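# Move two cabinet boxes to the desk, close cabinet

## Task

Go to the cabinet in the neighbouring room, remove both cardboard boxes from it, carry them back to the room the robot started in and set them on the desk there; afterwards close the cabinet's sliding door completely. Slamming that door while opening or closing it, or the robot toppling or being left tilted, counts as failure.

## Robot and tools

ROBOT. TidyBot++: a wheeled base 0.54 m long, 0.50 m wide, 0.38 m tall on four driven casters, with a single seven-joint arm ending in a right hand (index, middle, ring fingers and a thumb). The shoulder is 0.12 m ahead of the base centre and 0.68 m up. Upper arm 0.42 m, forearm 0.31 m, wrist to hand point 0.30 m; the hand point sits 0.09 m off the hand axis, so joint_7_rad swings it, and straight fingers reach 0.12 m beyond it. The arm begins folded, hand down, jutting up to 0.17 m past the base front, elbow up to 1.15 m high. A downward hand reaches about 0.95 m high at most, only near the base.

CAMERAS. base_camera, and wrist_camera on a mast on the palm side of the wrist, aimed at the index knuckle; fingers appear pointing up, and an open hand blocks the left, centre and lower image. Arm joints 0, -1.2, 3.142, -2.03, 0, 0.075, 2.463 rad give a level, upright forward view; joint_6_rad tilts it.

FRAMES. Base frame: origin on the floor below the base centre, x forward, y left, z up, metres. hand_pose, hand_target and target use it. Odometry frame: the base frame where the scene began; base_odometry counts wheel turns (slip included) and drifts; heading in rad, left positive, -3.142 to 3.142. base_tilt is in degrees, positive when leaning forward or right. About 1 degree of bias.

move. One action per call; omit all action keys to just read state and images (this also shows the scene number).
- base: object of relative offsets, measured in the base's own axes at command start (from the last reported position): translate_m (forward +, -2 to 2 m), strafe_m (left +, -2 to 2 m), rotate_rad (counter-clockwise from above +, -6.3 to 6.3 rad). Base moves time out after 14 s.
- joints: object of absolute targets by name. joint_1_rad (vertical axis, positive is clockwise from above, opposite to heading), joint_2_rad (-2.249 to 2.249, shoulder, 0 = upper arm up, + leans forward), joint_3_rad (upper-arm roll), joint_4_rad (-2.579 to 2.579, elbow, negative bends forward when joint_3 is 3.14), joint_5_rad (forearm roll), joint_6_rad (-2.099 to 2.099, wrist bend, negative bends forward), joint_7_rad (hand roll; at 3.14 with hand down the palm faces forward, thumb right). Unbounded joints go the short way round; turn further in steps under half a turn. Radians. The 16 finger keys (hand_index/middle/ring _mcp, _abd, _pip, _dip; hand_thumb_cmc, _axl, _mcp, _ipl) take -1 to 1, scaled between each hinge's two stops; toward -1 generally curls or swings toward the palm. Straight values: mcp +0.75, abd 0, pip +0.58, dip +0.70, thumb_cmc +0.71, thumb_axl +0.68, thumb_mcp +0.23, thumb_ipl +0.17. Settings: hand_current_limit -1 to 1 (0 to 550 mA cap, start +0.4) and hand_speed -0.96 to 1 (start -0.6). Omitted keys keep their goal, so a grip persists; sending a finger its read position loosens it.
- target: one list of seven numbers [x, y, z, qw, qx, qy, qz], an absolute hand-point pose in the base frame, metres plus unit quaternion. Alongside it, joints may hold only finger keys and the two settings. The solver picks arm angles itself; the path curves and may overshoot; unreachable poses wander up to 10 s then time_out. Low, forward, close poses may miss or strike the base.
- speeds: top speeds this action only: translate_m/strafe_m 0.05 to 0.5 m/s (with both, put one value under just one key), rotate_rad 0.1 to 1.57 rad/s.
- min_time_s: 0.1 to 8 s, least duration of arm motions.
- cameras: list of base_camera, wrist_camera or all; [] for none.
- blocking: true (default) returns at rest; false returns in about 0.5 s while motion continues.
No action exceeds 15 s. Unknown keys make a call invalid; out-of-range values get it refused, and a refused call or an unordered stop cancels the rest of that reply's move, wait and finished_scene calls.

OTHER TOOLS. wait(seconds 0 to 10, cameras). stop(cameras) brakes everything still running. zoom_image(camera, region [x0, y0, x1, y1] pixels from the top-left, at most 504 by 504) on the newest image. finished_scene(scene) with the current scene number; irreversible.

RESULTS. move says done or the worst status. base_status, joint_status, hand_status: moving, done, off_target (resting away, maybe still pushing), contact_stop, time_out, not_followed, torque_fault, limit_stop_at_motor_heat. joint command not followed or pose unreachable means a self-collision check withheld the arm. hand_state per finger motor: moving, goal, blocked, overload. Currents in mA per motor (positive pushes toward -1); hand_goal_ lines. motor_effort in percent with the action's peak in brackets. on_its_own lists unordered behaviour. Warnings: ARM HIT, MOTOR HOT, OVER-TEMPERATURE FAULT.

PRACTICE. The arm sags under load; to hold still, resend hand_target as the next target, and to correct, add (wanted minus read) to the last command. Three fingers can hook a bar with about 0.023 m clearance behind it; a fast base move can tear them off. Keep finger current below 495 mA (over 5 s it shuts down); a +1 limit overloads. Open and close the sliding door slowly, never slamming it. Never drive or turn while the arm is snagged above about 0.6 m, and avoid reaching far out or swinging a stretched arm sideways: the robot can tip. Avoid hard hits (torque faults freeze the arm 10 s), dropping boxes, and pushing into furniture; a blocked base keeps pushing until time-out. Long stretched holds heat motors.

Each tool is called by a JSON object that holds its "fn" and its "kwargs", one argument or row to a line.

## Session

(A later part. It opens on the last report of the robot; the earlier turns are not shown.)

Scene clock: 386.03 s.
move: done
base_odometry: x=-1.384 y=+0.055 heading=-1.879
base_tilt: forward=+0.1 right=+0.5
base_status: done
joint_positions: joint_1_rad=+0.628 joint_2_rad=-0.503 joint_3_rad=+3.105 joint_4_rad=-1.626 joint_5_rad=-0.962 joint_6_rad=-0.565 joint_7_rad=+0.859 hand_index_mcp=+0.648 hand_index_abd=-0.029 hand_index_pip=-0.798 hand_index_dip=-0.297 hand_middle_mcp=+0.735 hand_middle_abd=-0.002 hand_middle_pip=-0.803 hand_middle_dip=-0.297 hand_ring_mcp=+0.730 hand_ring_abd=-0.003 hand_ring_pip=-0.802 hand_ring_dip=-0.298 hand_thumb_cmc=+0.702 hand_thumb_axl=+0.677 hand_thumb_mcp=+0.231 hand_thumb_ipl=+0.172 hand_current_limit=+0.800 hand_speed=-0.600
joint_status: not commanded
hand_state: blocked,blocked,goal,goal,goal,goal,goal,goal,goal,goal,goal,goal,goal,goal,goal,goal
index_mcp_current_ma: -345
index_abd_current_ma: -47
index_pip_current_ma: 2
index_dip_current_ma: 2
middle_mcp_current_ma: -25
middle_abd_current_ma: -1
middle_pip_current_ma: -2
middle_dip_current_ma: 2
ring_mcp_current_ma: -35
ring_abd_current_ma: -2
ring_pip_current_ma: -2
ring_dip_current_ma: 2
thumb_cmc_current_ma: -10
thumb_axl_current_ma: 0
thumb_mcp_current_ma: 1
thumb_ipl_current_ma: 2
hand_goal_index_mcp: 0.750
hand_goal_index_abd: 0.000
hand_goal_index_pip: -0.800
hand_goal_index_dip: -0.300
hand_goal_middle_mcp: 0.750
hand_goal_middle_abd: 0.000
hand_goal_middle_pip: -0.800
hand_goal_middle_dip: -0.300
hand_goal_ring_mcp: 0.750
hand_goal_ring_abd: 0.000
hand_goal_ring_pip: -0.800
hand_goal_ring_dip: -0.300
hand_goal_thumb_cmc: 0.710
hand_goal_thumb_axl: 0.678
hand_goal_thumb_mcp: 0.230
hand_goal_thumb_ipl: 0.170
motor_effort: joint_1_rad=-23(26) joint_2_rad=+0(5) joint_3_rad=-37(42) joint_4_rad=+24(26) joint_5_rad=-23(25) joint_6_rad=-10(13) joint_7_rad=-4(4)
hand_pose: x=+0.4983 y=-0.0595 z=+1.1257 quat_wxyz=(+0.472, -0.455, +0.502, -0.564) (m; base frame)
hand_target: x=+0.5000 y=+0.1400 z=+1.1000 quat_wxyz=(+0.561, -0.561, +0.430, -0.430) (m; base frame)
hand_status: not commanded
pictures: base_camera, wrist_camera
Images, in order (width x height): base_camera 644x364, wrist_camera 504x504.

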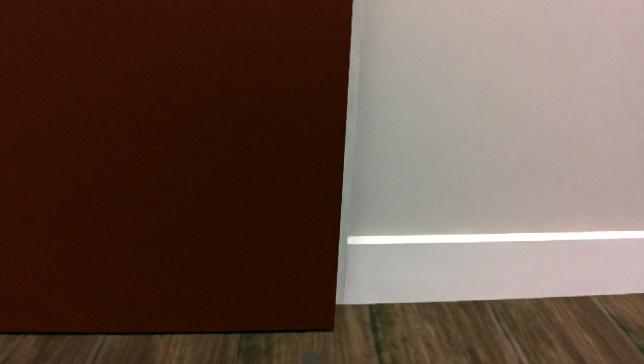

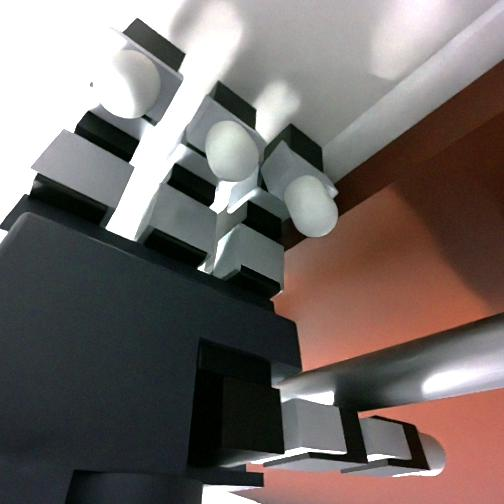

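{"fn": "move", "kwargs": {
  "base": {"strafe_m":-0.14},
  "speeds": {"strafe_m":0.15},
  "cameras": ["base_camera"]
}}

{"fn": "move", "kwargs": {
  "base": {"translate_m":-0.8,"strafe_m":0.3},
  "cameras": ["base_camera"]
}}

{"fn": "move", "kwargs": {
  "joints": {"joint_1_rad":-0.5,"joint_2_rad":-1.2,"joint_3_rad":3.142,"joint_4_rad":-2.03,"joint_5_rad":0,"joint_6_rad":0.3,"joint_7_rad":2.39,"hand_index_mcp":1,"hand_middle_mcp":1,"hand_ring_mcp":1,"hand_index_pip":0.58,"hand_middle_pip":0.58,"hand_ring_pip":0.58,"hand_index_dip":0.7,"hand_middle_dip":0.7,"hand_ring_dip":0.7,"hand_index_abd":-0.62,"hand_middle_abd":-0.62,"hand_ring_abd":-0.62},
  "min_time_s": 4,
  "cameras": ["all"]
}}

Scene clock: 405.77 s.
move: done
base_odometry: x=-1.517 y=+0.097 heading=-1.879
base_tilt: forward=+0.1 right=+0.4
base_status: done
joint_positions: joint_1_rad=+0.537 joint_2_rad=-0.526 joint_3_rad=+2.938 joint_4_rad=-1.607 joint_5_rad=-0.965 joint_6_rad=-0.582 joint_7_rad=+0.841 hand_index_mcp=+0.743 hand_index_abd=-0.046 hand_index_pip=-0.799 hand_index_dip=-0.297 hand_middle_mcp=+0.734 hand_middle_abd=-0.002 hand_middle_pip=-0.803 hand_middle_dip=-0.297 hand_ring_mcp=+0.727 hand_ring_abd=-0.016 hand_ring_pip=-0.833 hand_ring_dip=-0.298 hand_thumb_cmc=+0.702 hand_thumb_axl=+0.677 hand_thumb_mcp=+0.231 hand_thumb_ipl=+0.172 hand_current_limit=+0.800 hand_speed=-0.600
joint_status: not commanded
hand_state: goal,blocked,goal,goal,goal,goal,goal,goal,blocked,goal,blocked,goal,goal,goal,goal,goal
index_mcp_current_ma: -9
index_abd_current_ma: -89
index_pip_current_ma: 0
index_dip_current_ma: 2
middle_mcp_current_ma: -27
middle_abd_current_ma: -1
middle_pip_current_ma: -2
middle_dip_current_ma: 2
ring_mcp_current_ma: -45
ring_abd_current_ma: -21
ring_pip_current_ma: -68
ring_dip_current_ma: 2
thumb_cmc_current_ma: -10
thumb_axl_current_ma: 0
thumb_mcp_current_ma: 1
thumb_ipl_current_ma: 2
hand_goal_index_mcp: 0.750
hand_goal_index_abd: 0.000
hand_goal_index_pip: -0.800
hand_goal_index_dip: -0.300
hand_goal_middle_mcp: 0.750
hand_goal_middle_abd: 0.000
hand_goal_middle_pip: -0.800
hand_goal_middle_dip: -0.300
hand_goal_ring_mcp: 0.750
hand_goal_ring_abd: 0.000
hand_goal_ring_pip: -0.800
hand_goal_ring_dip: -0.300
hand_goal_thumb_cmc: 0.710
hand_goal_thumb_axl: 0.678
hand_goal_thumb_mcp: 0.230
hand_goal_thumb_ipl: 0.170
motor_effort: joint_1_rad=-4(23) joint_2_rad=+5(7) joint_3_rad=-5(37) joint_4_rad=+13(24) joint_5_rad=-7(23) joint_6_rad=+0(10) joint_7_rad=-1(4)
hand_pose: x=+0.5043 y=+0.0753 z=+1.1211 quat_wxyz=(+0.518, -0.536, +0.426, -0.512) (m; base frame)
hand_target: x=+0.5000 y=+0.1400 z=+1.1000 quat_wxyz=(+0.561, -0.561, +0.430, -0.430) (m; base frame)
hand_status: not commanded
pictures: base_camera
Images, in order (width x height): base_camera 644x364.

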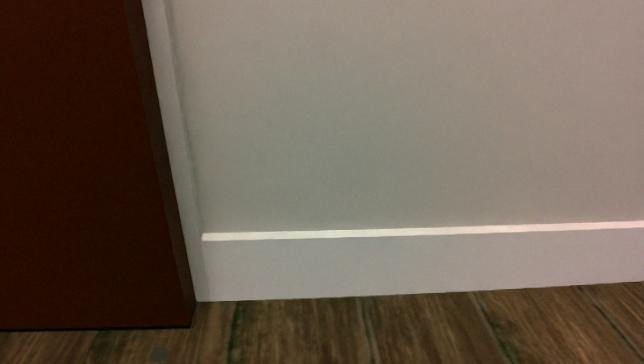

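Scene clock: 408.50 s.
move: done
base_odometry: x=-0.989 y=+0.769 heading=-1.879
base_tilt: forward=+0.2 right=+0.4
base_status: done
joint_positions: joint_1_rad=+0.516 joint_2_rad=-0.508 joint_3_rad=+2.891 joint_4_rad=-1.607 joint_5_rad=-0.973 joint_6_rad=-0.622 joint_7_rad=+0.835 hand_index_mcp=+0.735 hand_index_abd=-0.003 hand_index_pip=-0.799 hand_index_dip=-0.297 hand_middle_mcp=+0.735 hand_middle_abd=-0.001 hand_middle_pip=-0.802 hand_middle_dip=-0.297 hand_ring_mcp=+0.733 hand_ring_abd=-0.002 hand_ring_pip=-0.802 hand_ring_dip=-0.298 hand_thumb_cmc=+0.701 hand_thumb_axl=+0.677 hand_thumb_mcp=+0.231 hand_thumb_ipl=+0.172 hand_current_limit=+0.800 hand_speed=-0.600
joint_status: not commanded
hand_state: goal,goal,goal,goal,goal,goal,goal,goal,goal,goal,goal,goal,goal,goal,goal,goal
index_mcp_current_ma: -25
index_abd_current_ma: -2
index_pip_current_ma: 0
index_dip_current_ma: 2
middle_mcp_current_ma: -25
middle_abd_current_ma: 0
middle_pip_current_ma: -2
middle_dip_current_ma: 2
ring_mcp_current_ma: -30
ring_abd_current_ma: -1
ring_pip_current_ma: -1
ring_dip_current_ma: 2
thumb_cmc_current_ma: -11
thumb_axl_current_ma: 0
thumb_mcp_current_ma: 1
thumb_ipl_current_ma: 2
hand_goal_index_mcp: 0.750
hand_goal_index_abd: 0.000
hand_goal_index_pip: -0.800
hand_goal_index_dip: -0.300
hand_goal_middle_mcp: 0.750
hand_goal_middle_abd: 0.000
hand_goal_middle_pip: -0.800
hand_goal_middle_dip: -0.300
hand_goal_ring_mcp: 0.750
hand_goal_ring_abd: 0.000
hand_goal_ring_pip: -0.800
hand_goal_ring_dip: -0.300
hand_goal_thumb_cmc: 0.710
hand_goal_thumb_axl: 0.678
hand_goal_thumb_mcp: 0.230
hand_goal_thumb_ipl: 0.170
motor_effort: joint_1_rad=-1(13) joint_2_rad=+0(13) joint_3_rad=+4(13) joint_4_rad=+16(20) joint_5_rad=-4(14) joint_6_rad=+8(9) joint_7_rad=-1(2)
hand_pose: x=+0.5058 y=+0.1139 z=+1.1013 quat_wxyz=(+0.528, -0.570, +0.414, -0.474) (m; base frame)
hand_target: x=+0.5000 y=+0.1400 z=+1.1000 quat_wxyz=(+0.561, -0.561, +0.430, -0.430) (m; base frame)
hand_status: not commanded
pictures: base_camera
Images, in order (width x height): base_camera 644x364.

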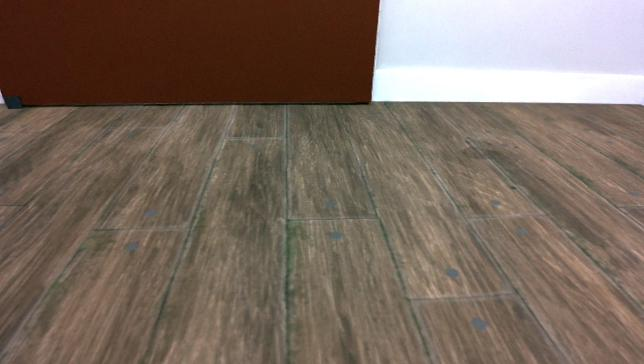

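Scene clock: 413.13 s.
move: done
base_odometry: x=-0.989 y=+0.769 heading=-1.879
base_tilt: forward=+0.2 right=+0.5
base_status: not commanded
joint_positions: joint_1_rad=-0.488 joint_2_rad=-1.180 joint_3_rad=+3.123 joint_4_rad=-2.003 joint_5_rad=-0.055 joint_6_rad=+0.257 joint_7_rad=+2.317 hand_index_mcp=+1.000 hand_index_abd=-0.617 hand_index_pip=+0.579 hand_index_dip=+0.697 hand_middle_mcp=+1.000 hand_middle_abd=-0.617 hand_middle_pip=+0.579 hand_middle_dip=+0.697 hand_ring_mcp=+1.000 hand_ring_abd=-0.618 hand_ring_pip=+0.579 hand_ring_dip=+0.698 hand_thumb_cmc=+0.710 hand_thumb_axl=+0.677 hand_thumb_mcp=+0.231 hand_thumb_ipl=+0.172 hand_current_limit=+0.800 hand_speed=-0.600
joint_status: all done
hand_state: goal,goal,goal,goal,goal,goal,goal,goal,goal,goal,goal,goal,goal,goal,goal,goal
index_mcp_current_ma: 0
index_abd_current_ma: 2
index_pip_current_ma: -1
index_dip_current_ma: -2
middle_mcp_current_ma: 0
middle_abd_current_ma: 2
middle_pip_current_ma: -1
middle_dip_current_ma: -2
ring_mcp_current_ma: 0
ring_abd_current_ma: 2
ring_pip_current_ma: -1
ring_dip_current_ma: -2
thumb_cmc_current_ma: 0
thumb_axl_current_ma: 0
thumb_mcp_current_ma: 1
thumb_ipl_current_ma: 2
hand_goal_index_mcp: 1.000
hand_goal_index_abd: -0.620
hand_goal_index_pip: 0.580
hand_goal_index_dip: 0.700
hand_goal_middle_mcp: 1.000
hand_goal_middle_abd: -0.620
hand_goal_middle_pip: 0.580
hand_goal_middle_dip: 0.700
hand_goal_ring_mcp: 1.000
hand_goal_ring_abd: -0.620
hand_goal_ring_pip: 0.580
hand_goal_ring_dip: 0.700
hand_goal_thumb_cmc: 0.710
hand_goal_thumb_axl: 0.678
hand_goal_thumb_mcp: 0.230
hand_goal_thumb_ipl: 0.170
motor_effort: joint_1_rad=+0(2) joint_2_rad=+16(18) joint_3_rad=+2(6) joint_4_rad=+13(18) joint_5_rad=+0(4) joint_6_rad=+5(9) joint_7_rad=-1(2)
hand_pose: x=+0.1281 y=-0.0766 z=+1.3301 quat_wxyz=(-0.099, -0.231, -0.158, -0.955) (m; base frame)
hand_target: x=+0.1121 y=-0.0875 z=+1.3301 quat_wxyz=(-0.153, -0.207, -0.160, -0.953) (m; base frame)
hand_status: not commanded
pictures: base_camera, wrist_camera
Images, in order (width x height): base_camera 644x364, wrist_camera 504x504.

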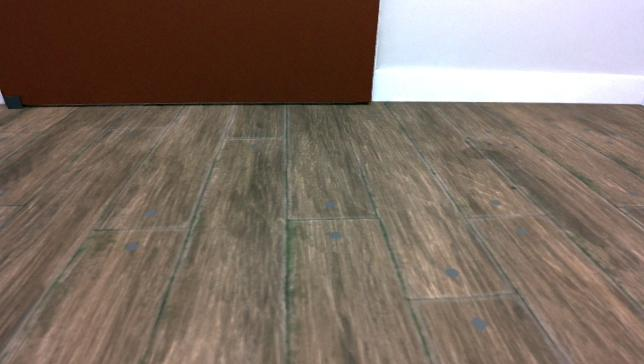

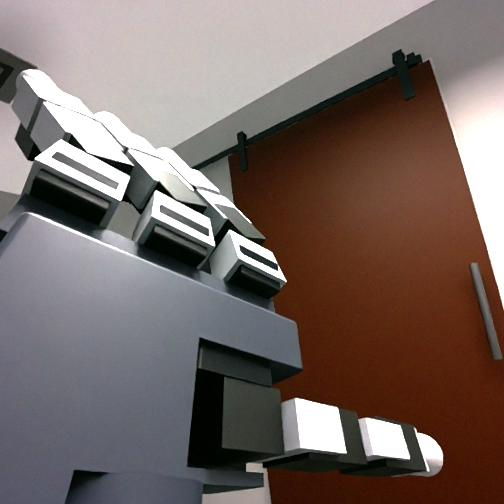

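{"fn": "move", "kwargs": {
  "base": {"strafe_m":0.5},
  "joints": {"joint_1_rad":0},
  "cameras": ["all"]
}}

{"fn": "zoom_image", "kwargs": {
  "camera": "base_camera",
  "region": [150, 0, 500, 200]
}}

Scene clock: 421.77 s.
move: done
base_odometry: x=-0.512 y=+0.617 heading=-1.878
base_tilt: forward=+0.1 right=+0.4
base_status: done
joint_positions: joint_1_rad=-0.008 joint_2_rad=-1.180 joint_3_rad=+3.131 joint_4_rad=-2.003 joint_5_rad=-0.052 joint_6_rad=+0.260 joint_7_rad=+2.319 hand_index_mcp=+1.000 hand_index_abd=-0.618 hand_index_pip=+0.579 hand_index_dip=+0.697 hand_middle_mcp=+1.000 hand_middle_abd=-0.618 hand_middle_pip=+0.579 hand_middle_dip=+0.697 hand_ring_mcp=+1.000 hand_ring_abd=-0.618 hand_ring_pip=+0.579 hand_ring_dip=+0.698 hand_thumb_cmc=+0.711 hand_thumb_axl=+0.677 hand_thumb_mcp=+0.232 hand_thumb_ipl=+0.172 hand_current_limit=+0.800 hand_speed=-0.600
joint_status: all done
hand_state: goal,goal,goal,goal,goal,goal,goal,goal,goal,goal,goal,goal,goal,goal,goal,goal
index_mcp_current_ma: 0
index_abd_current_ma: 1
index_pip_current_ma: 0
index_dip_current_ma: -2
middle_mcp_current_ma: 0
middle_abd_current_ma: 1
middle_pip_current_ma: 0
middle_dip_current_ma: -2
ring_mcp_current_ma: 0
ring_abd_current_ma: 1
ring_pip_current_ma: 0
ring_dip_current_ma: -2
thumb_cmc_current_ma: 1
thumb_axl_current_ma: 0
thumb_mcp_current_ma: 1
thumb_ipl_current_ma: 2
hand_goal_index_mcp: 1.000
hand_goal_index_abd: -0.620
hand_goal_index_pip: 0.580
hand_goal_index_dip: 0.700
hand_goal_middle_mcp: 1.000
hand_goal_middle_abd: -0.620
hand_goal_middle_pip: 0.580
hand_goal_middle_dip: 0.700
hand_goal_ring_mcp: 1.000
hand_goal_ring_abd: -0.620
hand_goal_ring_pip: 0.580
hand_goal_ring_dip: 0.700
hand_goal_thumb_cmc: 0.710
hand_goal_thumb_axl: 0.678
hand_goal_thumb_mcp: 0.230
hand_goal_thumb_ipl: 0.170
motor_effort: joint_1_rad=+0(3) joint_2_rad=+16(17) joint_3_rad=+2(3) joint_4_rad=+12(13) joint_5_rad=+0(1) joint_6_rad=+5(6) joint_7_rad=-1(1)
hand_pose: x=+0.0902 y=-0.0765 z=+1.3303 quat_wxyz=(-0.326, -0.261, -0.095, -0.903) (m; base frame)
hand_target: x=+0.0710 y=-0.0735 z=+1.3301 quat_wxyz=(-0.384, -0.240, -0.104, -0.885) (m; base frame)
hand_status: not commanded
pictures: base_camera, wrist_camera
Images, in order (width x height): base_camera 644x364, wrist_camera 504x504.

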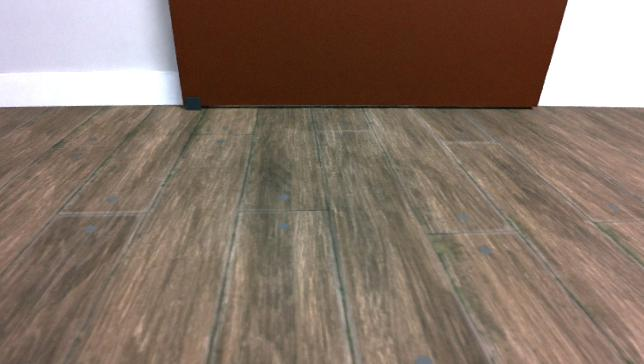

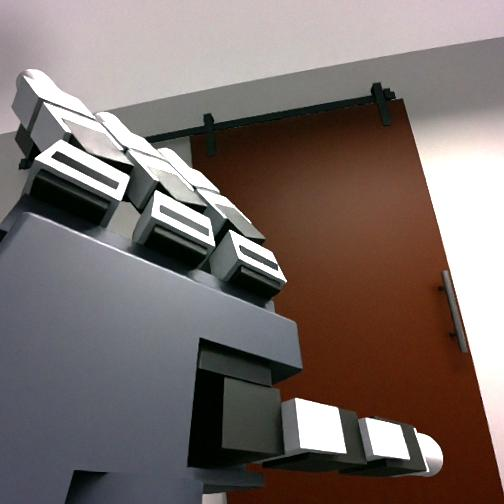

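Scaled by 1.440.

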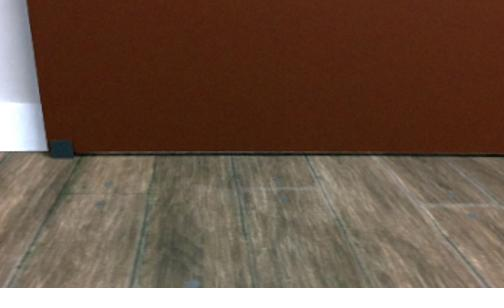

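{"fn": "move", "kwargs": {
  "joints": {"joint_6_rad":0.5,"joint_1_rad":-0.3},
  "cameras": ["wrist_camera"]
}}

{"fn": "zoom_image", "kwargs": {
  "camera": "wrist_camera",
  "region": [150, 80, 504, 300]
}}

Scene clock: 448.47 s.
move: done
base_odometry: x=-0.512 y=+0.617 heading=-1.878
base_tilt: forward=+0.2 right=+0.4
base_status: not commanded
joint_positions: joint_1_rad=-0.286 joint_2_rad=-1.180 joint_3_rad=+3.131 joint_4_rad=-2.004 joint_5_rad=-0.052 joint_6_rad=+0.457 joint_7_rad=+2.319 hand_index_mcp=+1.000 hand_index_abd=-0.618 hand_index_pip=+0.579 hand_index_dip=+0.697 hand_middle_mcp=+1.000 hand_middle_abd=-0.618 hand_middle_pip=+0.579 hand_middle_dip=+0.697 hand_ring_mcp=+1.000 hand_ring_abd=-0.618 hand_ring_pip=+0.579 hand_ring_dip=+0.698 hand_thumb_cmc=+0.711 hand_thumb_axl=+0.677 hand_thumb_mcp=+0.232 hand_thumb_ipl=+0.172 hand_current_limit=+0.800 hand_speed=-0.600
joint_status: all done
hand_state: goal,goal,goal,goal,goal,goal,goal,goal,goal,goal,goal,goal,goal,goal,goal,goal
index_mcp_current_ma: 0
index_abd_current_ma: 1
index_pip_current_ma: 0
index_dip_current_ma: -2
middle_mcp_current_ma: 0
middle_abd_current_ma: 1
middle_pip_current_ma: 0
middle_dip_current_ma: -2
ring_mcp_current_ma: 0
ring_abd_current_ma: 1
ring_pip_current_ma: 0
ring_dip_current_ma: -2
thumb_cmc_current_ma: 1
thumb_axl_current_ma: 0
thumb_mcp_current_ma: 2
thumb_ipl_current_ma: 2
hand_goal_index_mcp: 1.000
hand_goal_index_abd: -0.620
hand_goal_index_pip: 0.580
hand_goal_index_dip: 0.700
hand_goal_middle_mcp: 1.000
hand_goal_middle_abd: -0.620
hand_goal_middle_pip: 0.580
hand_goal_middle_dip: 0.700
hand_goal_ring_mcp: 1.000
hand_goal_ring_abd: -0.620
hand_goal_ring_pip: 0.580
hand_goal_ring_dip: 0.700
hand_goal_thumb_cmc: 0.710
hand_goal_thumb_axl: 0.678
hand_goal_thumb_mcp: 0.230
hand_goal_thumb_ipl: 0.170
motor_effort: joint_1_rad=+0(2) joint_2_rad=+17(17) joint_3_rad=+2(2) joint_4_rad=+11(13) joint_5_rad=+0(1) joint_6_rad=+4(6) joint_7_rad=-1(1)
hand_pose: x=+0.0590 y=-0.1000 z=+1.3494 quat_wxyz=(-0.204, -0.164, -0.081, -0.962) (m; base frame)
hand_target: x=+0.0389 y=-0.1017 z=+1.3467 quat_wxyz=(-0.253, -0.139, -0.087, -0.953) (m; base frame)
hand_status: not commanded
pictures: wrist_camera
Images, in order (width x height): wrist_camera 504x504.

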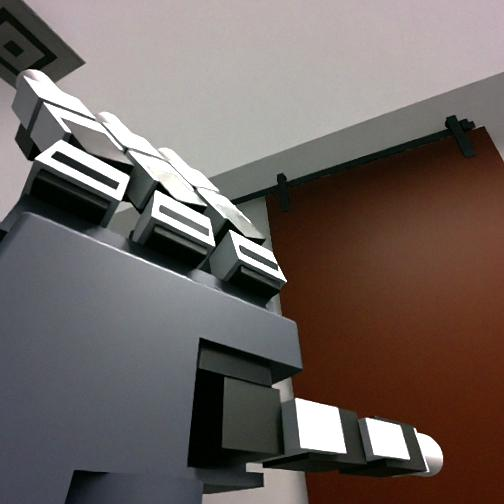

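Scaled by 1.424 from the camera's 504x504 image, which has a finer 720x720 frame.

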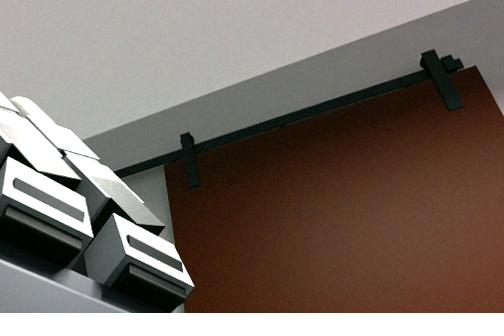

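{"fn": "move", "kwargs": {
  "joints": {"hand_index_mcp":0.75,"hand_middle_mcp":0.75,"hand_ring_mcp":0.75,"hand_index_pip":-0.8,"hand_middle_pip":-0.8,"hand_ring_pip":-0.8,"hand_index_dip":-0.3,"hand_middle_dip":-0.3,"hand_ring_dip":-0.3,"hand_index_abd":0,"hand_middle_abd":0,"hand_ring_abd":0},
  "target": [0.5, 0.0, 1.08, 0.5, -0.5, 0.5, -0.5],
  "base": {"strafe_m":-0.6},
  "min_time_s": 4,
  "cameras": ["base_camera"]
}}

{"fn": "move", "kwargs": {
  "base": {"translate_m":0.5},
  "cameras": ["all"]
}}

Scene clock: 473.10 s.
move: done
base_odometry: x=-1.084 y=+0.799 heading=-1.878
base_tilt: forward=+0.1 right=+0.5
base_status: done
joint_positions: joint_1_rad=-0.717 joint_2_rad=-0.594 joint_3_rad=+3.351 joint_4_rad=-1.730 joint_5_rad=-2.065 joint_6_rad=+0.596 joint_7_rad=+2.334 hand_index_mcp=+0.745 hand_index_abd=-0.002 hand_index_pip=-0.799 hand_index_dip=-0.297 hand_middle_mcp=+0.745 hand_middle_abd=-0.002 hand_middle_pip=-0.799 hand_middle_dip=-0.297 hand_ring_mcp=+0.744 hand_ring_abd=-0.002 hand_ring_pip=-0.799 hand_ring_dip=-0.298 hand_thumb_cmc=+0.703 hand_thumb_axl=+0.677 hand_thumb_mcp=+0.232 hand_thumb_ipl=+0.172 hand_current_limit=+0.800 hand_speed=-0.600
joint_status: all done
hand_state: goal,goal,goal,goal,goal,goal,goal,goal,goal,goal,goal,goal,goal,goal,goal,goal
index_mcp_current_ma: -5
index_abd_current_ma: -1
index_pip_current_ma: 0
index_dip_current_ma: 2
middle_mcp_current_ma: -6
middle_abd_current_ma: -1
middle_pip_current_ma: 0
middle_dip_current_ma: 2
ring_mcp_current_ma: -7
ring_abd_current_ma: -1
ring_pip_current_ma: 0
ring_dip_current_ma: 2
thumb_cmc_current_ma: -9
thumb_axl_current_ma: 0
thumb_mcp_current_ma: 2
thumb_ipl_current_ma: 2
hand_goal_index_mcp: 0.750
hand_goal_index_abd: 0.000
hand_goal_index_pip: -0.800
hand_goal_index_dip: -0.300
hand_goal_middle_mcp: 0.750
hand_goal_middle_abd: 0.000
hand_goal_middle_pip: -0.800
hand_goal_middle_dip: -0.300
hand_goal_ring_mcp: 0.750
hand_goal_ring_abd: 0.000
hand_goal_ring_pip: -0.800
hand_goal_ring_dip: -0.300
hand_goal_thumb_cmc: 0.710
hand_goal_thumb_axl: 0.678
hand_goal_thumb_mcp: 0.230
hand_goal_thumb_ipl: 0.170
motor_effort: joint_1_rad=+0(2) joint_2_rad=+2(18) joint_3_rad=-3(4) joint_4_rad=+16(17) joint_5_rad=+4(4) joint_6_rad=-5(6) joint_7_rad=-1(1)
hand_pose: x=+0.5000 y=+0.0070 z=+1.0872 quat_wxyz=(+0.507, -0.501, +0.479, -0.513) (m; base frame)
hand_target: x=+0.5001 y=-0.0001 z=+1.0802 quat_wxyz=(+0.500, -0.500, +0.500, -0.500) (m; base frame)
hand_status: done (0.010 m and 2.9 deg from the pose sent, 0.526 m and 130.3 deg at the start)
pictures: base_camera
Images, in order (width x height): base_camera 644x364.

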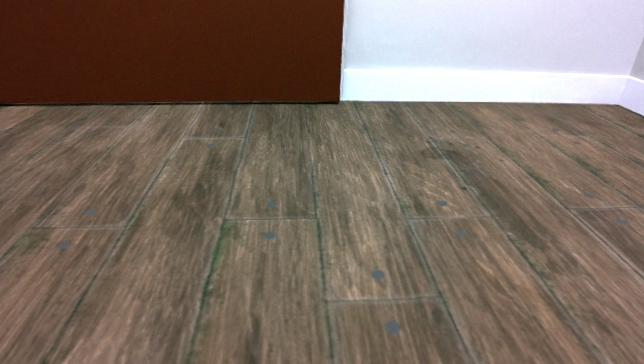

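Scene clock: 475.40 s.
move: done
base_odometry: x=-1.235 y=+0.322 heading=-1.878
base_tilt: forward=+0.1 right=+0.5
base_status: done
joint_positions: joint_1_rad=-0.717 joint_2_rad=-0.587 joint_3_rad=+3.355 joint_4_rad=-1.729 joint_5_rad=-2.067 joint_6_rad=+0.596 joint_7_rad=+2.334 hand_index_mcp=+0.745 hand_index_abd=-0.002 hand_index_pip=-0.799 hand_index_dip=-0.297 hand_middle_mcp=+0.745 hand_middle_abd=-0.002 hand_middle_pip=-0.799 hand_middle_dip=-0.297 hand_ring_mcp=+0.744 hand_ring_abd=-0.002 hand_ring_pip=-0.799 hand_ring_dip=-0.298 hand_thumb_cmc=+0.702 hand_thumb_axl=+0.677 hand_thumb_mcp=+0.232 hand_thumb_ipl=+0.172 hand_current_limit=+0.800 hand_speed=-0.600
joint_status: not commanded
hand_state: goal,goal,goal,goal,goal,goal,goal,goal,goal,goal,goal,goal,goal,goal,goal,goal
index_mcp_current_ma: -5
index_abd_current_ma: -1
index_pip_current_ma: 0
index_dip_current_ma: 2
middle_mcp_current_ma: -6
middle_abd_current_ma: -1
middle_pip_current_ma: 0
middle_dip_current_ma: 2
ring_mcp_current_ma: -7
ring_abd_current_ma: -1
ring_pip_current_ma: 0
ring_dip_current_ma: 2
thumb_cmc_current_ma: -9
thumb_axl_current_ma: 0
thumb_mcp_current_ma: 2
thumb_ipl_current_ma: 2
hand_goal_index_mcp: 0.750
hand_goal_index_abd: 0.000
hand_goal_index_pip: -0.800
hand_goal_index_dip: -0.300
hand_goal_middle_mcp: 0.750
hand_goal_middle_abd: 0.000
hand_goal_middle_pip: -0.800
hand_goal_middle_dip: -0.300
hand_goal_ring_mcp: 0.750
hand_goal_ring_abd: 0.000
hand_goal_ring_pip: -0.800
hand_goal_ring_dip: -0.300
hand_goal_thumb_cmc: 0.710
hand_goal_thumb_axl: 0.678
hand_goal_thumb_mcp: 0.230
hand_goal_thumb_ipl: 0.170
motor_effort: joint_1_rad=+0(1) joint_2_rad=+2(5) joint_3_rad=-2(4) joint_4_rad=+16(17) joint_5_rad=+3(4) joint_6_rad=-5(6) joint_7_rad=-1(1)
hand_pose: x=+0.5027 y=+0.0074 z=+1.0852 quat_wxyz=(+0.504, -0.502, +0.481, -0.513) (m; base frame)
hand_target: x=+0.5001 y=-0.0001 z=+1.0802 quat_wxyz=(+0.500, -0.500, +0.500, -0.500) (m; base frame)
hand_status: not commanded
pictures: base_camera, wrist_camera
Images, in order (width x height): base_camera 644x364, wrist_camera 504x504.

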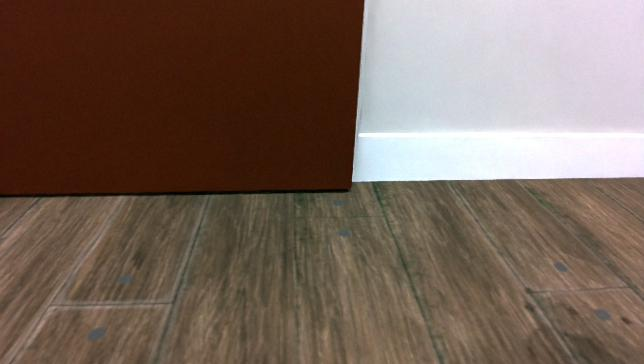

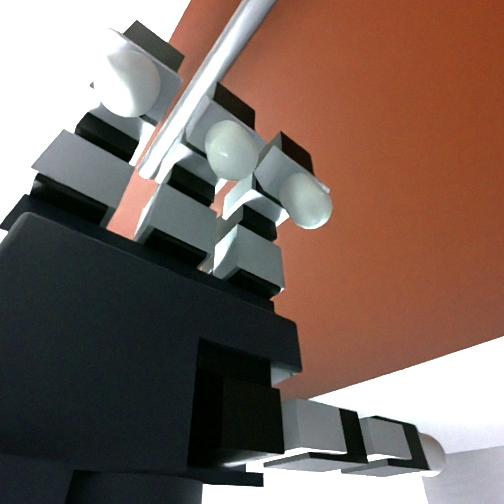

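{"fn": "move", "kwargs": {
  "base": {"strafe_m":-0.09},
  "target": [0.5, 0.0, 1.13, 0.5, -0.5, 0.5, -0.5],
  "speeds": {"strafe_m":0.2}
}}

{"fn": "move", "kwargs": {
  "base": {"translate_m":0.17},
  "speeds": {"translate_m":0.15},
  "cameras": ["all"]
}}

Scene clock: 521.03 s.
move: done
base_odometry: x=-1.321 y=+0.349 heading=-1.878
base_tilt: forward=+0.1 right=+0.4
base_status: done
joint_positions: joint_1_rad=-0.783 joint_2_rad=-0.552 joint_3_rad=+3.365 joint_4_rad=-1.533 joint_5_rad=-2.133 joint_6_rad=+0.712 joint_7_rad=+2.417 hand_index_mcp=+0.745 hand_index_abd=-0.002 hand_index_pip=-0.799 hand_index_dip=-0.297 hand_middle_mcp=+0.745 hand_middle_abd=-0.002 hand_middle_pip=-0.799 hand_middle_dip=-0.297 hand_ring_mcp=+0.744 hand_ring_abd=-0.002 hand_ring_pip=-0.799 hand_ring_dip=-0.298 hand_thumb_cmc=+0.702 hand_thumb_axl=+0.677 hand_thumb_mcp=+0.232 hand_thumb_ipl=+0.172 hand_current_limit=+0.800 hand_speed=-0.600
joint_status: not commanded
hand_state: goal,goal,goal,goal,goal,goal,goal,goal,goal,goal,goal,goal,goal,goal,goal,goal
index_mcp_current_ma: -6
index_abd_current_ma: -1
index_pip_current_ma: 0
index_dip_current_ma: 2
middle_mcp_current_ma: -6
middle_abd_current_ma: -1
middle_pip_current_ma: 0
middle_dip_current_ma: 2
ring_mcp_current_ma: -7
ring_abd_current_ma: -1
ring_pip_current_ma: 0
ring_dip_current_ma: 2
thumb_cmc_current_ma: -10
thumb_axl_current_ma: 0
thumb_mcp_current_ma: 1
thumb_ipl_current_ma: 2
hand_goal_index_mcp: 0.750
hand_goal_index_abd: 0.000
hand_goal_index_pip: -0.800
hand_goal_index_dip: -0.300
hand_goal_middle_mcp: 0.750
hand_goal_middle_abd: 0.000
hand_goal_middle_pip: -0.800
hand_goal_middle_dip: -0.300
hand_goal_ring_mcp: 0.750
hand_goal_ring_abd: 0.000
hand_goal_ring_pip: -0.800
hand_goal_ring_dip: -0.300
hand_goal_thumb_cmc: 0.710
hand_goal_thumb_axl: 0.678
hand_goal_thumb_mcp: 0.230
hand_goal_thumb_ipl: 0.170
motor_effort: joint_1_rad=+0(1) joint_2_rad=+2(4) joint_3_rad=-2(4) joint_4_rad=+14(18) joint_5_rad=+4(4) joint_6_rad=-6(6) joint_7_rad=-1(1)
hand_pose: x=+0.4996 y=-0.0008 z=+1.1454 quat_wxyz=(+0.519, -0.477, +0.494, -0.509) (m; base frame)
hand_target: x=+0.5000 y=+0.0000 z=+1.1300 quat_wxyz=(+0.500, -0.500, +0.500, -0.500) (m; base frame)
hand_status: done (0.015 m and 3.6 deg from the pose sent, 0.046 m and 2.7 deg at the start)
pictures: none

Scene clock: 522.83 s.
move: done
base_odometry: x=-1.373 y=+0.187 heading=-1.878
base_tilt: forward=+0.2 right=+0.5
base_status: done
joint_positions: joint_1_rad=-0.786 joint_2_rad=-0.544 joint_3_rad=+3.366 joint_4_rad=-1.533 joint_5_rad=-2.134 joint_6_rad=+0.714 joint_7_rad=+2.417 hand_index_mcp=+0.745 hand_index_abd=-0.002 hand_index_pip=-0.799 hand_index_dip=-0.297 hand_middle_mcp=+0.744 hand_middle_abd=-0.002 hand_middle_pip=-0.799 hand_middle_dip=-0.297 hand_ring_mcp=+0.744 hand_ring_abd=-0.002 hand_ring_pip=-0.799 hand_ring_dip=-0.298 hand_thumb_cmc=+0.702 hand_thumb_axl=+0.677 hand_thumb_mcp=+0.232 hand_thumb_ipl=+0.172 hand_current_limit=+0.800 hand_speed=-0.600
joint_status: not commanded
hand_state: goal,goal,goal,goal,goal,goal,goal,goal,goal,goal,goal,goal,goal,goal,goal,goal
index_mcp_current_ma: -6
index_abd_current_ma: -1
index_pip_current_ma: 0
index_dip_current_ma: 2
middle_mcp_current_ma: -6
middle_abd_current_ma: -1
middle_pip_current_ma: 0
middle_dip_current_ma: 2
ring_mcp_current_ma: -7
ring_abd_current_ma: -1
ring_pip_current_ma: 0
ring_dip_current_ma: 2
thumb_cmc_current_ma: -10
thumb_axl_current_ma: 0
thumb_mcp_current_ma: 1
thumb_ipl_current_ma: 2
hand_goal_index_mcp: 0.750
hand_goal_index_abd: 0.000
hand_goal_index_pip: -0.800
hand_goal_index_dip: -0.300
hand_goal_middle_mcp: 0.750
hand_goal_middle_abd: 0.000
hand_goal_middle_pip: -0.800
hand_goal_middle_dip: -0.300
hand_goal_ring_mcp: 0.750
hand_goal_ring_abd: 0.000
hand_goal_ring_pip: -0.800
hand_goal_ring_dip: -0.300
hand_goal_thumb_cmc: 0.710
hand_goal_thumb_axl: 0.678
hand_goal_thumb_mcp: 0.230
hand_goal_thumb_ipl: 0.170
motor_effort: joint_1_rad=+0(1) joint_2_rad=+2(5) joint_3_rad=-3(4) joint_4_rad=+15(16) joint_5_rad=+4(4) joint_6_rad=-6(7) joint_7_rad=-1(1)
hand_pose: x=+0.5021 y=+0.0022 z=+1.1429 quat_wxyz=(+0.516, -0.481, +0.494, -0.508) (m; base frame)
hand_target: x=+0.5000 y=+0.0000 z=+1.1300 quat_wxyz=(+0.500, -0.500, +0.500, -0.500) (m; base frame)
hand_status: not commanded
pictures: base_camera, wrist_camera
Images, in order (width x height): base_camera 644x364, wrist_camera 504x504.

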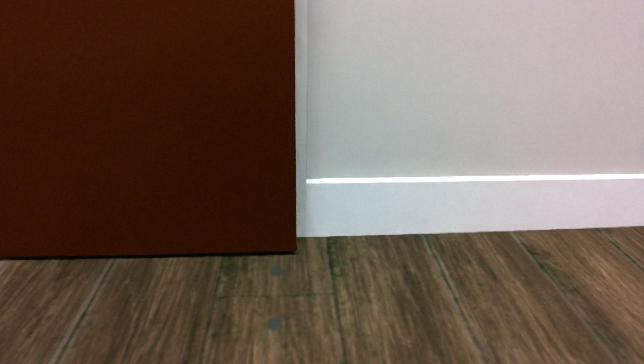

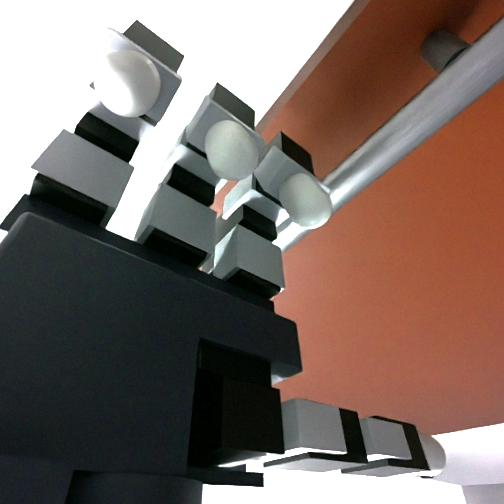

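{"fn": "move", "kwargs": {
  "base": {"translate_m":0.045},
  "speeds": {"translate_m":0.08},
  "cameras": ["wrist_camera"]
}}

{"fn": "move", "kwargs": {
  "base": {"strafe_m":0.03},
  "speeds": {"strafe_m":0.08},
  "cameras": ["wrist_camera"]
}}

Scene clock: 535.83 s.
move: done
base_odometry: x=-1.387 y=+0.144 heading=-1.878
base_tilt: forward=+0.1 right=+0.5
base_status: done
joint_positions: joint_1_rad=-0.786 joint_2_rad=-0.541 joint_3_rad=+3.366 joint_4_rad=-1.533 joint_5_rad=-2.134 joint_6_rad=+0.715 joint_7_rad=+2.417 hand_index_mcp=+0.745 hand_index_abd=-0.002 hand_index_pip=-0.799 hand_index_dip=-0.297 hand_middle_mcp=+0.744 hand_middle_abd=-0.002 hand_middle_pip=-0.799 hand_middle_dip=-0.297 hand_ring_mcp=+0.744 hand_ring_abd=-0.002 hand_ring_pip=-0.799 hand_ring_dip=-0.298 hand_thumb_cmc=+0.702 hand_thumb_axl=+0.677 hand_thumb_mcp=+0.232 hand_thumb_ipl=+0.172 hand_current_limit=+0.800 hand_speed=-0.600
joint_status: not commanded
hand_state: goal,goal,goal,goal,goal,goal,goal,goal,goal,goal,goal,goal,goal,goal,goal,goal
index_mcp_current_ma: -6
index_abd_current_ma: -1
index_pip_current_ma: 0
index_dip_current_ma: 2
middle_mcp_current_ma: -6
middle_abd_current_ma: -1
middle_pip_current_ma: 0
middle_dip_current_ma: 2
ring_mcp_current_ma: -7
ring_abd_current_ma: -1
ring_pip_current_ma: 0
ring_dip_current_ma: 2
thumb_cmc_current_ma: -10
thumb_axl_current_ma: 0
thumb_mcp_current_ma: 1
thumb_ipl_current_ma: 2
hand_goal_index_mcp: 0.750
hand_goal_index_abd: 0.000
hand_goal_index_pip: -0.800
hand_goal_index_dip: -0.300
hand_goal_middle_mcp: 0.750
hand_goal_middle_abd: 0.000
hand_goal_middle_pip: -0.800
hand_goal_middle_dip: -0.300
hand_goal_ring_mcp: 0.750
hand_goal_ring_abd: 0.000
hand_goal_ring_pip: -0.800
hand_goal_ring_dip: -0.300
hand_goal_thumb_cmc: 0.710
hand_goal_thumb_axl: 0.678
hand_goal_thumb_mcp: 0.230
hand_goal_thumb_ipl: 0.170
motor_effort: joint_1_rad=+0(1) joint_2_rad=+2(4) joint_3_rad=-2(4) joint_4_rad=+14(16) joint_5_rad=+4(4) joint_6_rad=-6(7) joint_7_rad=-1(1)
hand_pose: x=+0.5028 y=+0.0030 z=+1.1421 quat_wxyz=(+0.515, -0.481, +0.494, -0.508) (m; base frame)
hand_target: x=+0.5000 y=+0.0000 z=+1.1300 quat_wxyz=(+0.500, -0.500, +0.500, -0.500) (m; base frame)
hand_status: not commanded
pictures: wrist_camera
Images, in order (width x height): wrist_camera 504x504.

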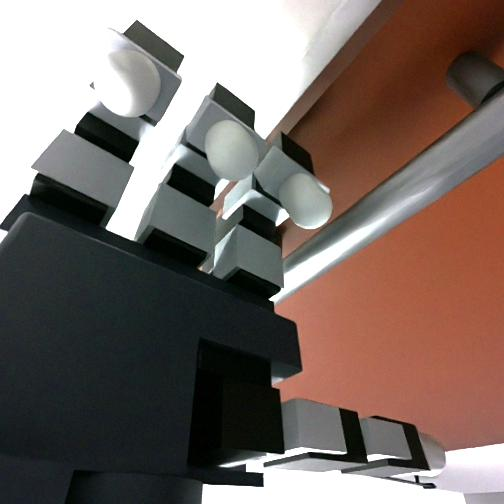

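Scene clock: 536.83 s.
move: done
base_odometry: x=-1.358 y=+0.135 heading=-1.878
base_tilt: forward=+0.1 right=+0.5
base_status: done
joint_positions: joint_1_rad=-0.788 joint_2_rad=-0.543 joint_3_rad=+3.374 joint_4_rad=-1.530 joint_5_rad=-2.138 joint_6_rad=+0.723 joint_7_rad=+2.420 hand_index_mcp=+0.746 hand_index_abd=+0.002 hand_index_pip=-0.803 hand_index_dip=-0.301 hand_middle_mcp=+0.744 hand_middle_abd=-0.002 hand_middle_pip=-0.799 hand_middle_dip=-0.297 hand_ring_mcp=+0.744 hand_ring_abd=-0.002 hand_ring_pip=-0.799 hand_ring_dip=-0.298 hand_thumb_cmc=+0.702 hand_thumb_axl=+0.677 hand_thumb_mcp=+0.232 hand_thumb_ipl=+0.172 hand_current_limit=+0.800 hand_speed=-0.600
joint_status: not commanded
hand_state: goal,goal,goal,goal,goal,goal,goal,goal,goal,goal,goal,goal,goal,goal,goal,goal
index_mcp_current_ma: -4
index_abd_current_ma: 1
index_pip_current_ma: -2
index_dip_current_ma: 0
middle_mcp_current_ma: -6
middle_abd_current_ma: -1
middle_pip_current_ma: 0
middle_dip_current_ma: 2
ring_mcp_current_ma: -7
ring_abd_current_ma: -1
ring_pip_current_ma: 0
ring_dip_current_ma: 2
thumb_cmc_current_ma: -10
thumb_axl_current_ma: 0
thumb_mcp_current_ma: 1
thumb_ipl_current_ma: 2
hand_goal_index_mcp: 0.750
hand_goal_index_abd: 0.000
hand_goal_index_pip: -0.800
hand_goal_index_dip: -0.300
hand_goal_middle_mcp: 0.750
hand_goal_middle_abd: 0.000
hand_goal_middle_pip: -0.800
hand_goal_middle_dip: -0.300
hand_goal_ring_mcp: 0.750
hand_goal_ring_abd: 0.000
hand_goal_ring_pip: -0.800
hand_goal_ring_dip: -0.300
hand_goal_thumb_cmc: 0.710
hand_goal_thumb_axl: 0.678
hand_goal_thumb_mcp: 0.230
hand_goal_thumb_ipl: 0.170
motor_effort: joint_1_rad=-1(5) joint_2_rad=+3(6) joint_3_rad=-3(8) joint_4_rad=+14(16) joint_5_rad=+3(4) joint_6_rad=-7(9) joint_7_rad=-1(2)
hand_pose: x=+0.5031 y=-0.0019 z=+1.1406 quat_wxyz=(+0.513, -0.480, +0.500, -0.507) (m; base frame)
hand_target: x=+0.5000 y=+0.0000 z=+1.1300 quat_wxyz=(+0.500, -0.500, +0.500, -0.500) (m; base frame)
hand_status: not commanded
pictures: wrist_camera
Images, in order (width x height): wrist_camera 504x504.

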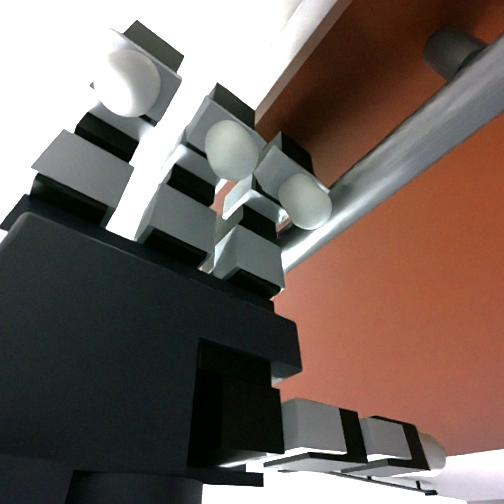

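{"fn": "move", "kwargs": {
  "base": {"strafe_m":0.05},
  "speeds": {"strafe_m":0.06},
  "cameras": ["all"]
}}

Scene clock: 544.63 s.
move: done
base_odometry: x=-1.310 y=+0.119 heading=-1.878
base_tilt: forward=+0.2 right=+0.5
base_status: done
joint_positions: joint_1_rad=-0.770 joint_2_rad=-0.566 joint_3_rad=+3.417 joint_4_rad=-1.516 joint_5_rad=-2.138 joint_6_rad=+0.756 joint_7_rad=+2.431 hand_index_mcp=+0.757 hand_index_abd=+0.005 hand_index_pip=-0.800 hand_index_dip=-0.301 hand_middle_mcp=+0.744 hand_middle_abd=-0.002 hand_middle_pip=-0.799 hand_middle_dip=-0.297 hand_ring_mcp=+0.744 hand_ring_abd=-0.002 hand_ring_pip=-0.799 hand_ring_dip=-0.298 hand_thumb_cmc=+0.702 hand_thumb_axl=+0.677 hand_thumb_mcp=+0.232 hand_thumb_ipl=+0.172 hand_current_limit=+0.800 hand_speed=-0.600
joint_status: not commanded
hand_state: goal,goal,goal,goal,goal,goal,goal,goal,goal,goal,goal,goal,goal,goal,goal,goal
index_mcp_current_ma: 9
index_abd_current_ma: 4
index_pip_current_ma: 0
index_dip_current_ma: -1
middle_mcp_current_ma: -6
middle_abd_current_ma: -1
middle_pip_current_ma: 0
middle_dip_current_ma: 2
ring_mcp_current_ma: -7
ring_abd_current_ma: -1
ring_pip_current_ma: 0
ring_dip_current_ma: 2
thumb_cmc_current_ma: -10
thumb_axl_current_ma: 0
thumb_mcp_current_ma: 1
thumb_ipl_current_ma: 2
hand_goal_index_mcp: 0.750
hand_goal_index_abd: 0.000
hand_goal_index_pip: -0.800
hand_goal_index_dip: -0.300
hand_goal_middle_mcp: 0.750
hand_goal_middle_abd: 0.000
hand_goal_middle_pip: -0.800
hand_goal_middle_dip: -0.300
hand_goal_ring_mcp: 0.750
hand_goal_ring_abd: 0.000
hand_goal_ring_pip: -0.800
hand_goal_ring_dip: -0.300
hand_goal_thumb_cmc: 0.710
hand_goal_thumb_axl: 0.678
hand_goal_thumb_mcp: 0.230
hand_goal_thumb_ipl: 0.170
motor_effort: joint_1_rad=-6(8) joint_2_rad=+8(11) joint_3_rad=-10(14) joint_4_rad=+12(14) joint_5_rad=-3(6) joint_6_rad=-10(13) joint_7_rad=-2(3)
hand_pose: x=+0.4992 y=-0.0463 z=+1.1393 quat_wxyz=(+0.496, -0.456, +0.529, -0.516) (m; base frame)
hand_target: x=+0.5000 y=+0.0000 z=+1.1300 quat_wxyz=(+0.500, -0.500, +0.500, -0.500) (m; base frame)
hand_status: not commanded
pictures: base_camera, wrist_camera
Images, in order (width x height): base_camera 644x364, wrist_camera 504x504.

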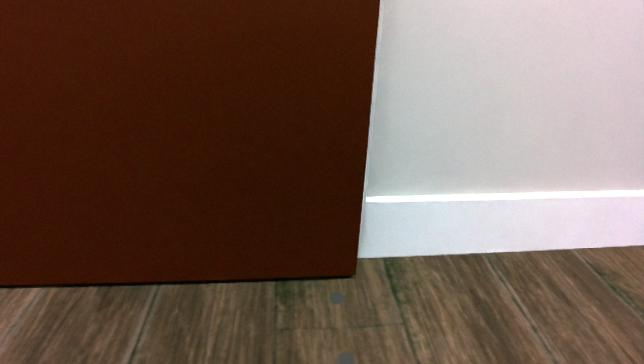

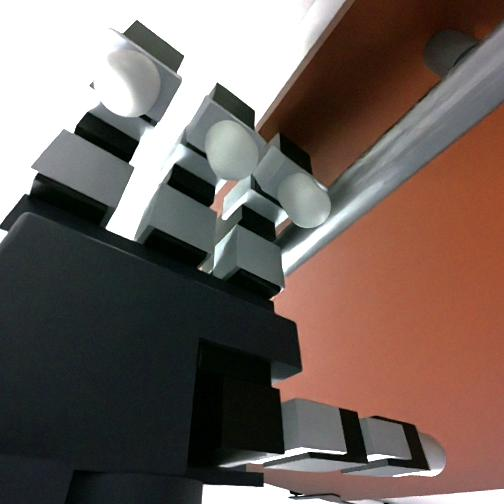

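{"fn": "move", "kwargs": {
  "target": [0.5, 0.1, 1.13, 0.561, -0.561, 0.43, -0.43],
  "min_time_s": 3,
  "cameras": ["all"]
}}

Scene clock: 551.63 s.
move: off_target
base_odometry: x=-1.311 y=+0.119 heading=-1.878
base_tilt: forward=+0.1 right=+0.5
base_status: not commanded
joint_positions: joint_1_rad=-0.919 joint_2_rad=-0.584 joint_3_rad=+3.499 joint_4_rad=-1.492 joint_5_rad=-2.138 joint_6_rad=+0.756 joint_7_rad=+2.474 hand_index_mcp=+0.760 hand_index_abd=+0.043 hand_index_pip=-0.794 hand_index_dip=-0.304 hand_middle_mcp=+0.744 hand_middle_abd=-0.002 hand_middle_pip=-0.799 hand_middle_dip=-0.297 hand_ring_mcp=+0.744 hand_ring_abd=-0.002 hand_ring_pip=-0.799 hand_ring_dip=-0.298 hand_thumb_cmc=+0.702 hand_thumb_axl=+0.677 hand_thumb_mcp=+0.232 hand_thumb_ipl=+0.172 hand_current_limit=+0.800 hand_speed=-0.600
joint_status: not commanded
hand_state: goal,blocked,goal,goal,goal,goal,goal,goal,goal,goal,goal,goal,goal,goal,goal,goal
index_mcp_current_ma: 15
index_abd_current_ma: 79
index_pip_current_ma: 7
index_dip_current_ma: -3
middle_mcp_current_ma: -6
middle_abd_current_ma: -1
middle_pip_current_ma: 0
middle_dip_current_ma: 2
ring_mcp_current_ma: -7
ring_abd_current_ma: -1
ring_pip_current_ma: 0
ring_dip_current_ma: 2
thumb_cmc_current_ma: -10
thumb_axl_current_ma: 0
thumb_mcp_current_ma: 1
thumb_ipl_current_ma: 2
hand_goal_index_mcp: 0.750
hand_goal_index_abd: 0.000
hand_goal_index_pip: -0.800
hand_goal_index_dip: -0.300
hand_goal_middle_mcp: 0.750
hand_goal_middle_abd: 0.000
hand_goal_middle_pip: -0.800
hand_goal_middle_dip: -0.300
hand_goal_ring_mcp: 0.750
hand_goal_ring_abd: 0.000
hand_goal_ring_pip: -0.800
hand_goal_ring_dip: -0.300
hand_goal_thumb_cmc: 0.710
hand_goal_thumb_axl: 0.678
hand_goal_thumb_mcp: 0.230
hand_goal_thumb_ipl: 0.170
motor_effort: joint_1_rad=-15(16) joint_2_rad=+19(19) joint_3_rad=-24(25) joint_4_rad=+7(12) joint_5_rad=-12(13) joint_6_rad=-20(21) joint_7_rad=-3(5)
hand_pose: x=+0.5115 y=-0.0416 z=+1.1408 quat_wxyz=(+0.517, -0.473, +0.516, -0.492) (m; base frame)
hand_target: x=+0.5000 y=+0.1000 z=+1.1300 quat_wxyz=(+0.561, -0.561, +0.430, -0.430) (m; base frame)
hand_status: off_target (0.142 m and 16.6 deg from the pose sent, 0.147 m and 20.7 deg at the start)
pictures: base_camera, wrist_camera
Images, in order (width x height): base_camera 644x364, wrist_camera 504x504.

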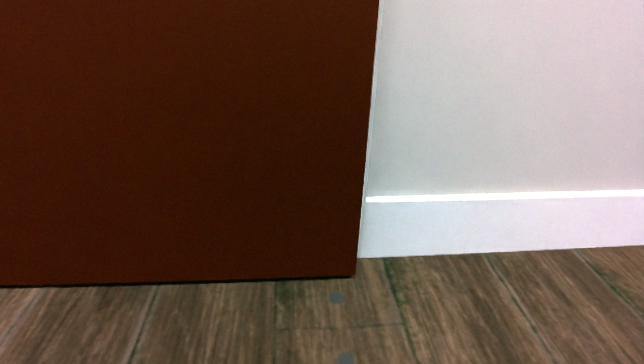

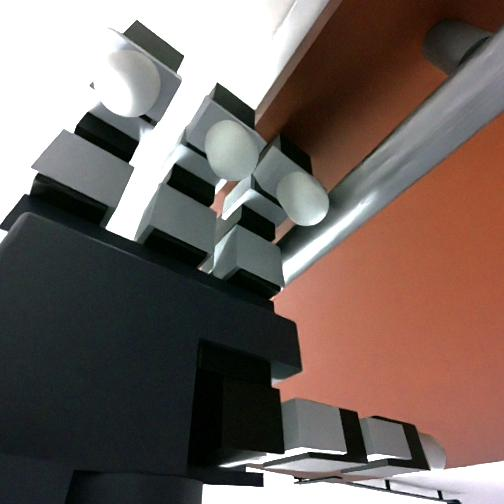

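{"fn": "move", "kwargs": {
  "target": [0.5, 0.2, 1.13, 0.6, -0.6, 0.374, -0.374],
  "min_time_s": 4,
  "cameras": ["base_camera"]
}}

{"fn": "wait", "kwargs": {
  "seconds": 3,
  "cameras": ["all"]
}}

Scene clock: 559.40 s.
move: off_target
base_odometry: x=-1.311 y=+0.119 heading=-1.878
base_tilt: forward=+0.1 right=+0.5
base_status: not commanded
joint_positions: joint_1_rad=-1.069 joint_2_rad=-0.586 joint_3_rad=+3.545 joint_4_rad=-1.461 joint_5_rad=-2.138 joint_6_rad=+0.756 joint_7_rad=+2.474 hand_index_mcp=+0.711 hand_index_abd=-0.008 hand_index_pip=-0.828 hand_index_dip=-0.301 hand_middle_mcp=+0.744 hand_middle_abd=-0.002 hand_middle_pip=-0.799 hand_middle_dip=-0.297 hand_ring_mcp=+0.744 hand_ring_abd=-0.002 hand_ring_pip=-0.799 hand_ring_dip=-0.298 hand_thumb_cmc=+0.702 hand_thumb_axl=+0.677 hand_thumb_mcp=+0.232 hand_thumb_ipl=+0.172 hand_current_limit=+0.800 hand_speed=-0.600
joint_status: not commanded
hand_state: blocked,goal,blocked,goal,goal,goal,goal,goal,goal,goal,goal,goal,goal,goal,goal,goal
index_mcp_current_ma: -91
index_abd_current_ma: -8
index_pip_current_ma: -52
index_dip_current_ma: -1
middle_mcp_current_ma: -6
middle_abd_current_ma: -1
middle_pip_current_ma: 0
middle_dip_current_ma: 2
ring_mcp_current_ma: -7
ring_abd_current_ma: -1
ring_pip_current_ma: 0
ring_dip_current_ma: 2
thumb_cmc_current_ma: -10
thumb_axl_current_ma: 0
thumb_mcp_current_ma: 1
thumb_ipl_current_ma: 2
hand_goal_index_mcp: 0.750
hand_goal_index_abd: 0.000
hand_goal_index_pip: -0.800
hand_goal_index_dip: -0.300
hand_goal_middle_mcp: 0.750
hand_goal_middle_abd: 0.000
hand_goal_middle_pip: -0.800
hand_goal_middle_dip: -0.300
hand_goal_ring_mcp: 0.750
hand_goal_ring_abd: 0.000
hand_goal_ring_pip: -0.800
hand_goal_ring_dip: -0.300
hand_goal_thumb_cmc: 0.710
hand_goal_thumb_axl: 0.678
hand_goal_thumb_mcp: 0.230
hand_goal_thumb_ipl: 0.170
motor_effort: joint_1_rad=-19(19) joint_2_rad=+28(28) joint_3_rad=-25(27) joint_4_rad=+7(9) joint_5_rad=-11(12) joint_6_rad=-24(25) joint_7_rad=-2(3)
hand_pose: x=+0.5223 y=-0.0091 z=+1.1480 quat_wxyz=(+0.551, -0.490, +0.498, -0.456) (m; base frame)
hand_target: x=+0.5000 y=+0.2000 z=+1.1300 quat_wxyz=(+0.600, -0.600, +0.374, -0.374) (m; base frame)
hand_status: off_target (0.211 m and 22.0 deg from the pose sent, 0.242 m and 27.5 deg at the start)
pictures: base_camera
Images, in order (width x height): base_camera 644x364.

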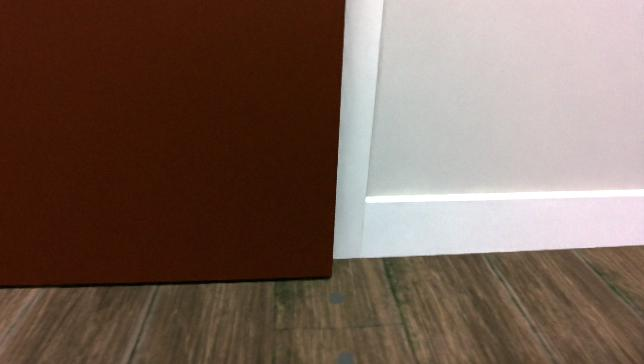

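Scene clock: 562.40 s.
base_odometry: x=-1.311 y=+0.119 heading=-1.878
base_tilt: forward=+0.1 right=+0.5
base_status: not commanded
joint_positions: joint_1_rad=-1.069 joint_2_rad=-0.586 joint_3_rad=+3.545 joint_4_rad=-1.461 joint_5_rad=-2.138 joint_6_rad=+0.756 joint_7_rad=+2.474 hand_index_mcp=+0.711 hand_index_abd=-0.008 hand_index_pip=-0.828 hand_index_dip=-0.301 hand_middle_mcp=+0.744 hand_middle_abd=-0.002 hand_middle_pip=-0.799 hand_middle_dip=-0.297 hand_ring_mcp=+0.744 hand_ring_abd=-0.002 hand_ring_pip=-0.799 hand_ring_dip=-0.298 hand_thumb_cmc=+0.702 hand_thumb_axl=+0.677 hand_thumb_mcp=+0.232 hand_thumb_ipl=+0.172 hand_current_limit=+0.800 hand_speed=-0.600
joint_status: not commanded
hand_state: blocked,goal,blocked,goal,goal,goal,goal,goal,goal,goal,goal,goal,goal,goal,goal,goal
index_mcp_current_ma: -91
index_abd_current_ma: -8
index_pip_current_ma: -52
index_dip_current_ma: -1
middle_mcp_current_ma: -6
middle_abd_current_ma: -1
middle_pip_current_ma: 0
middle_dip_current_ma: 2
ring_mcp_current_ma: -7
ring_abd_current_ma: -1
ring_pip_current_ma: 0
ring_dip_current_ma: 2
thumb_cmc_current_ma: -10
thumb_axl_current_ma: 0
thumb_mcp_current_ma: 1
thumb_ipl_current_ma: 2
hand_goal_index_mcp: 0.750
hand_goal_index_abd: 0.000
hand_goal_index_pip: -0.800
hand_goal_index_dip: -0.300
hand_goal_middle_mcp: 0.750
hand_goal_middle_abd: 0.000
hand_goal_middle_pip: -0.800
hand_goal_middle_dip: -0.300
hand_goal_ring_mcp: 0.750
hand_goal_ring_abd: 0.000
hand_goal_ring_pip: -0.800
hand_goal_ring_dip: -0.300
hand_goal_thumb_cmc: 0.710
hand_goal_thumb_axl: 0.678
hand_goal_thumb_mcp: 0.230
hand_goal_thumb_ipl: 0.170
motor_effort: joint_1_rad=-19(19) joint_2_rad=+28(28) joint_3_rad=-24(27) joint_4_rad=+7(9) joint_5_rad=-11(12) joint_6_rad=-25(25) joint_7_rad=-3(3)
hand_pose: x=+0.5223 y=-0.0091 z=+1.1480 quat_wxyz=(+0.551, -0.490, +0.498, -0.456) (m; base frame)
hand_target: x=+0.5000 y=+0.2000 z=+1.1300 quat_wxyz=(+0.600, -0.600, +0.374, -0.374) (m; base frame)
hand_status: off_target (0.211 m and 22.0 deg from the pose sent, 0.242 m and 27.5 deg at the start)
wait: 3.00 s; at rest by 0.27 s
pictures: base_camera, wrist_camera
Images, in order (width x height): base_camera 644x364, wrist_camera 504x504.

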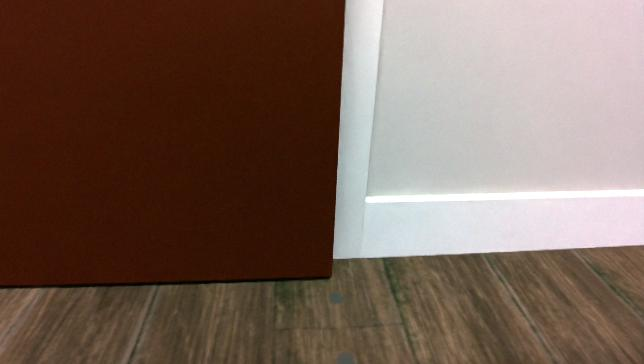

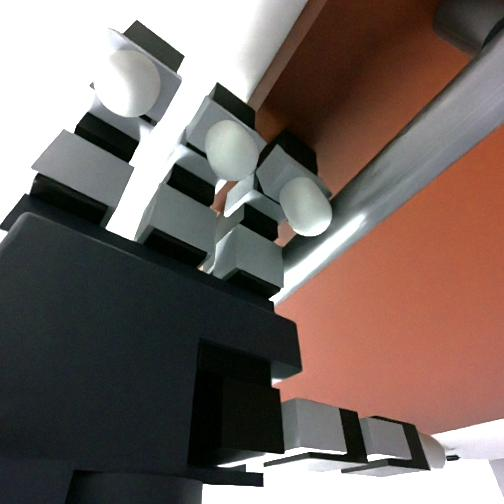

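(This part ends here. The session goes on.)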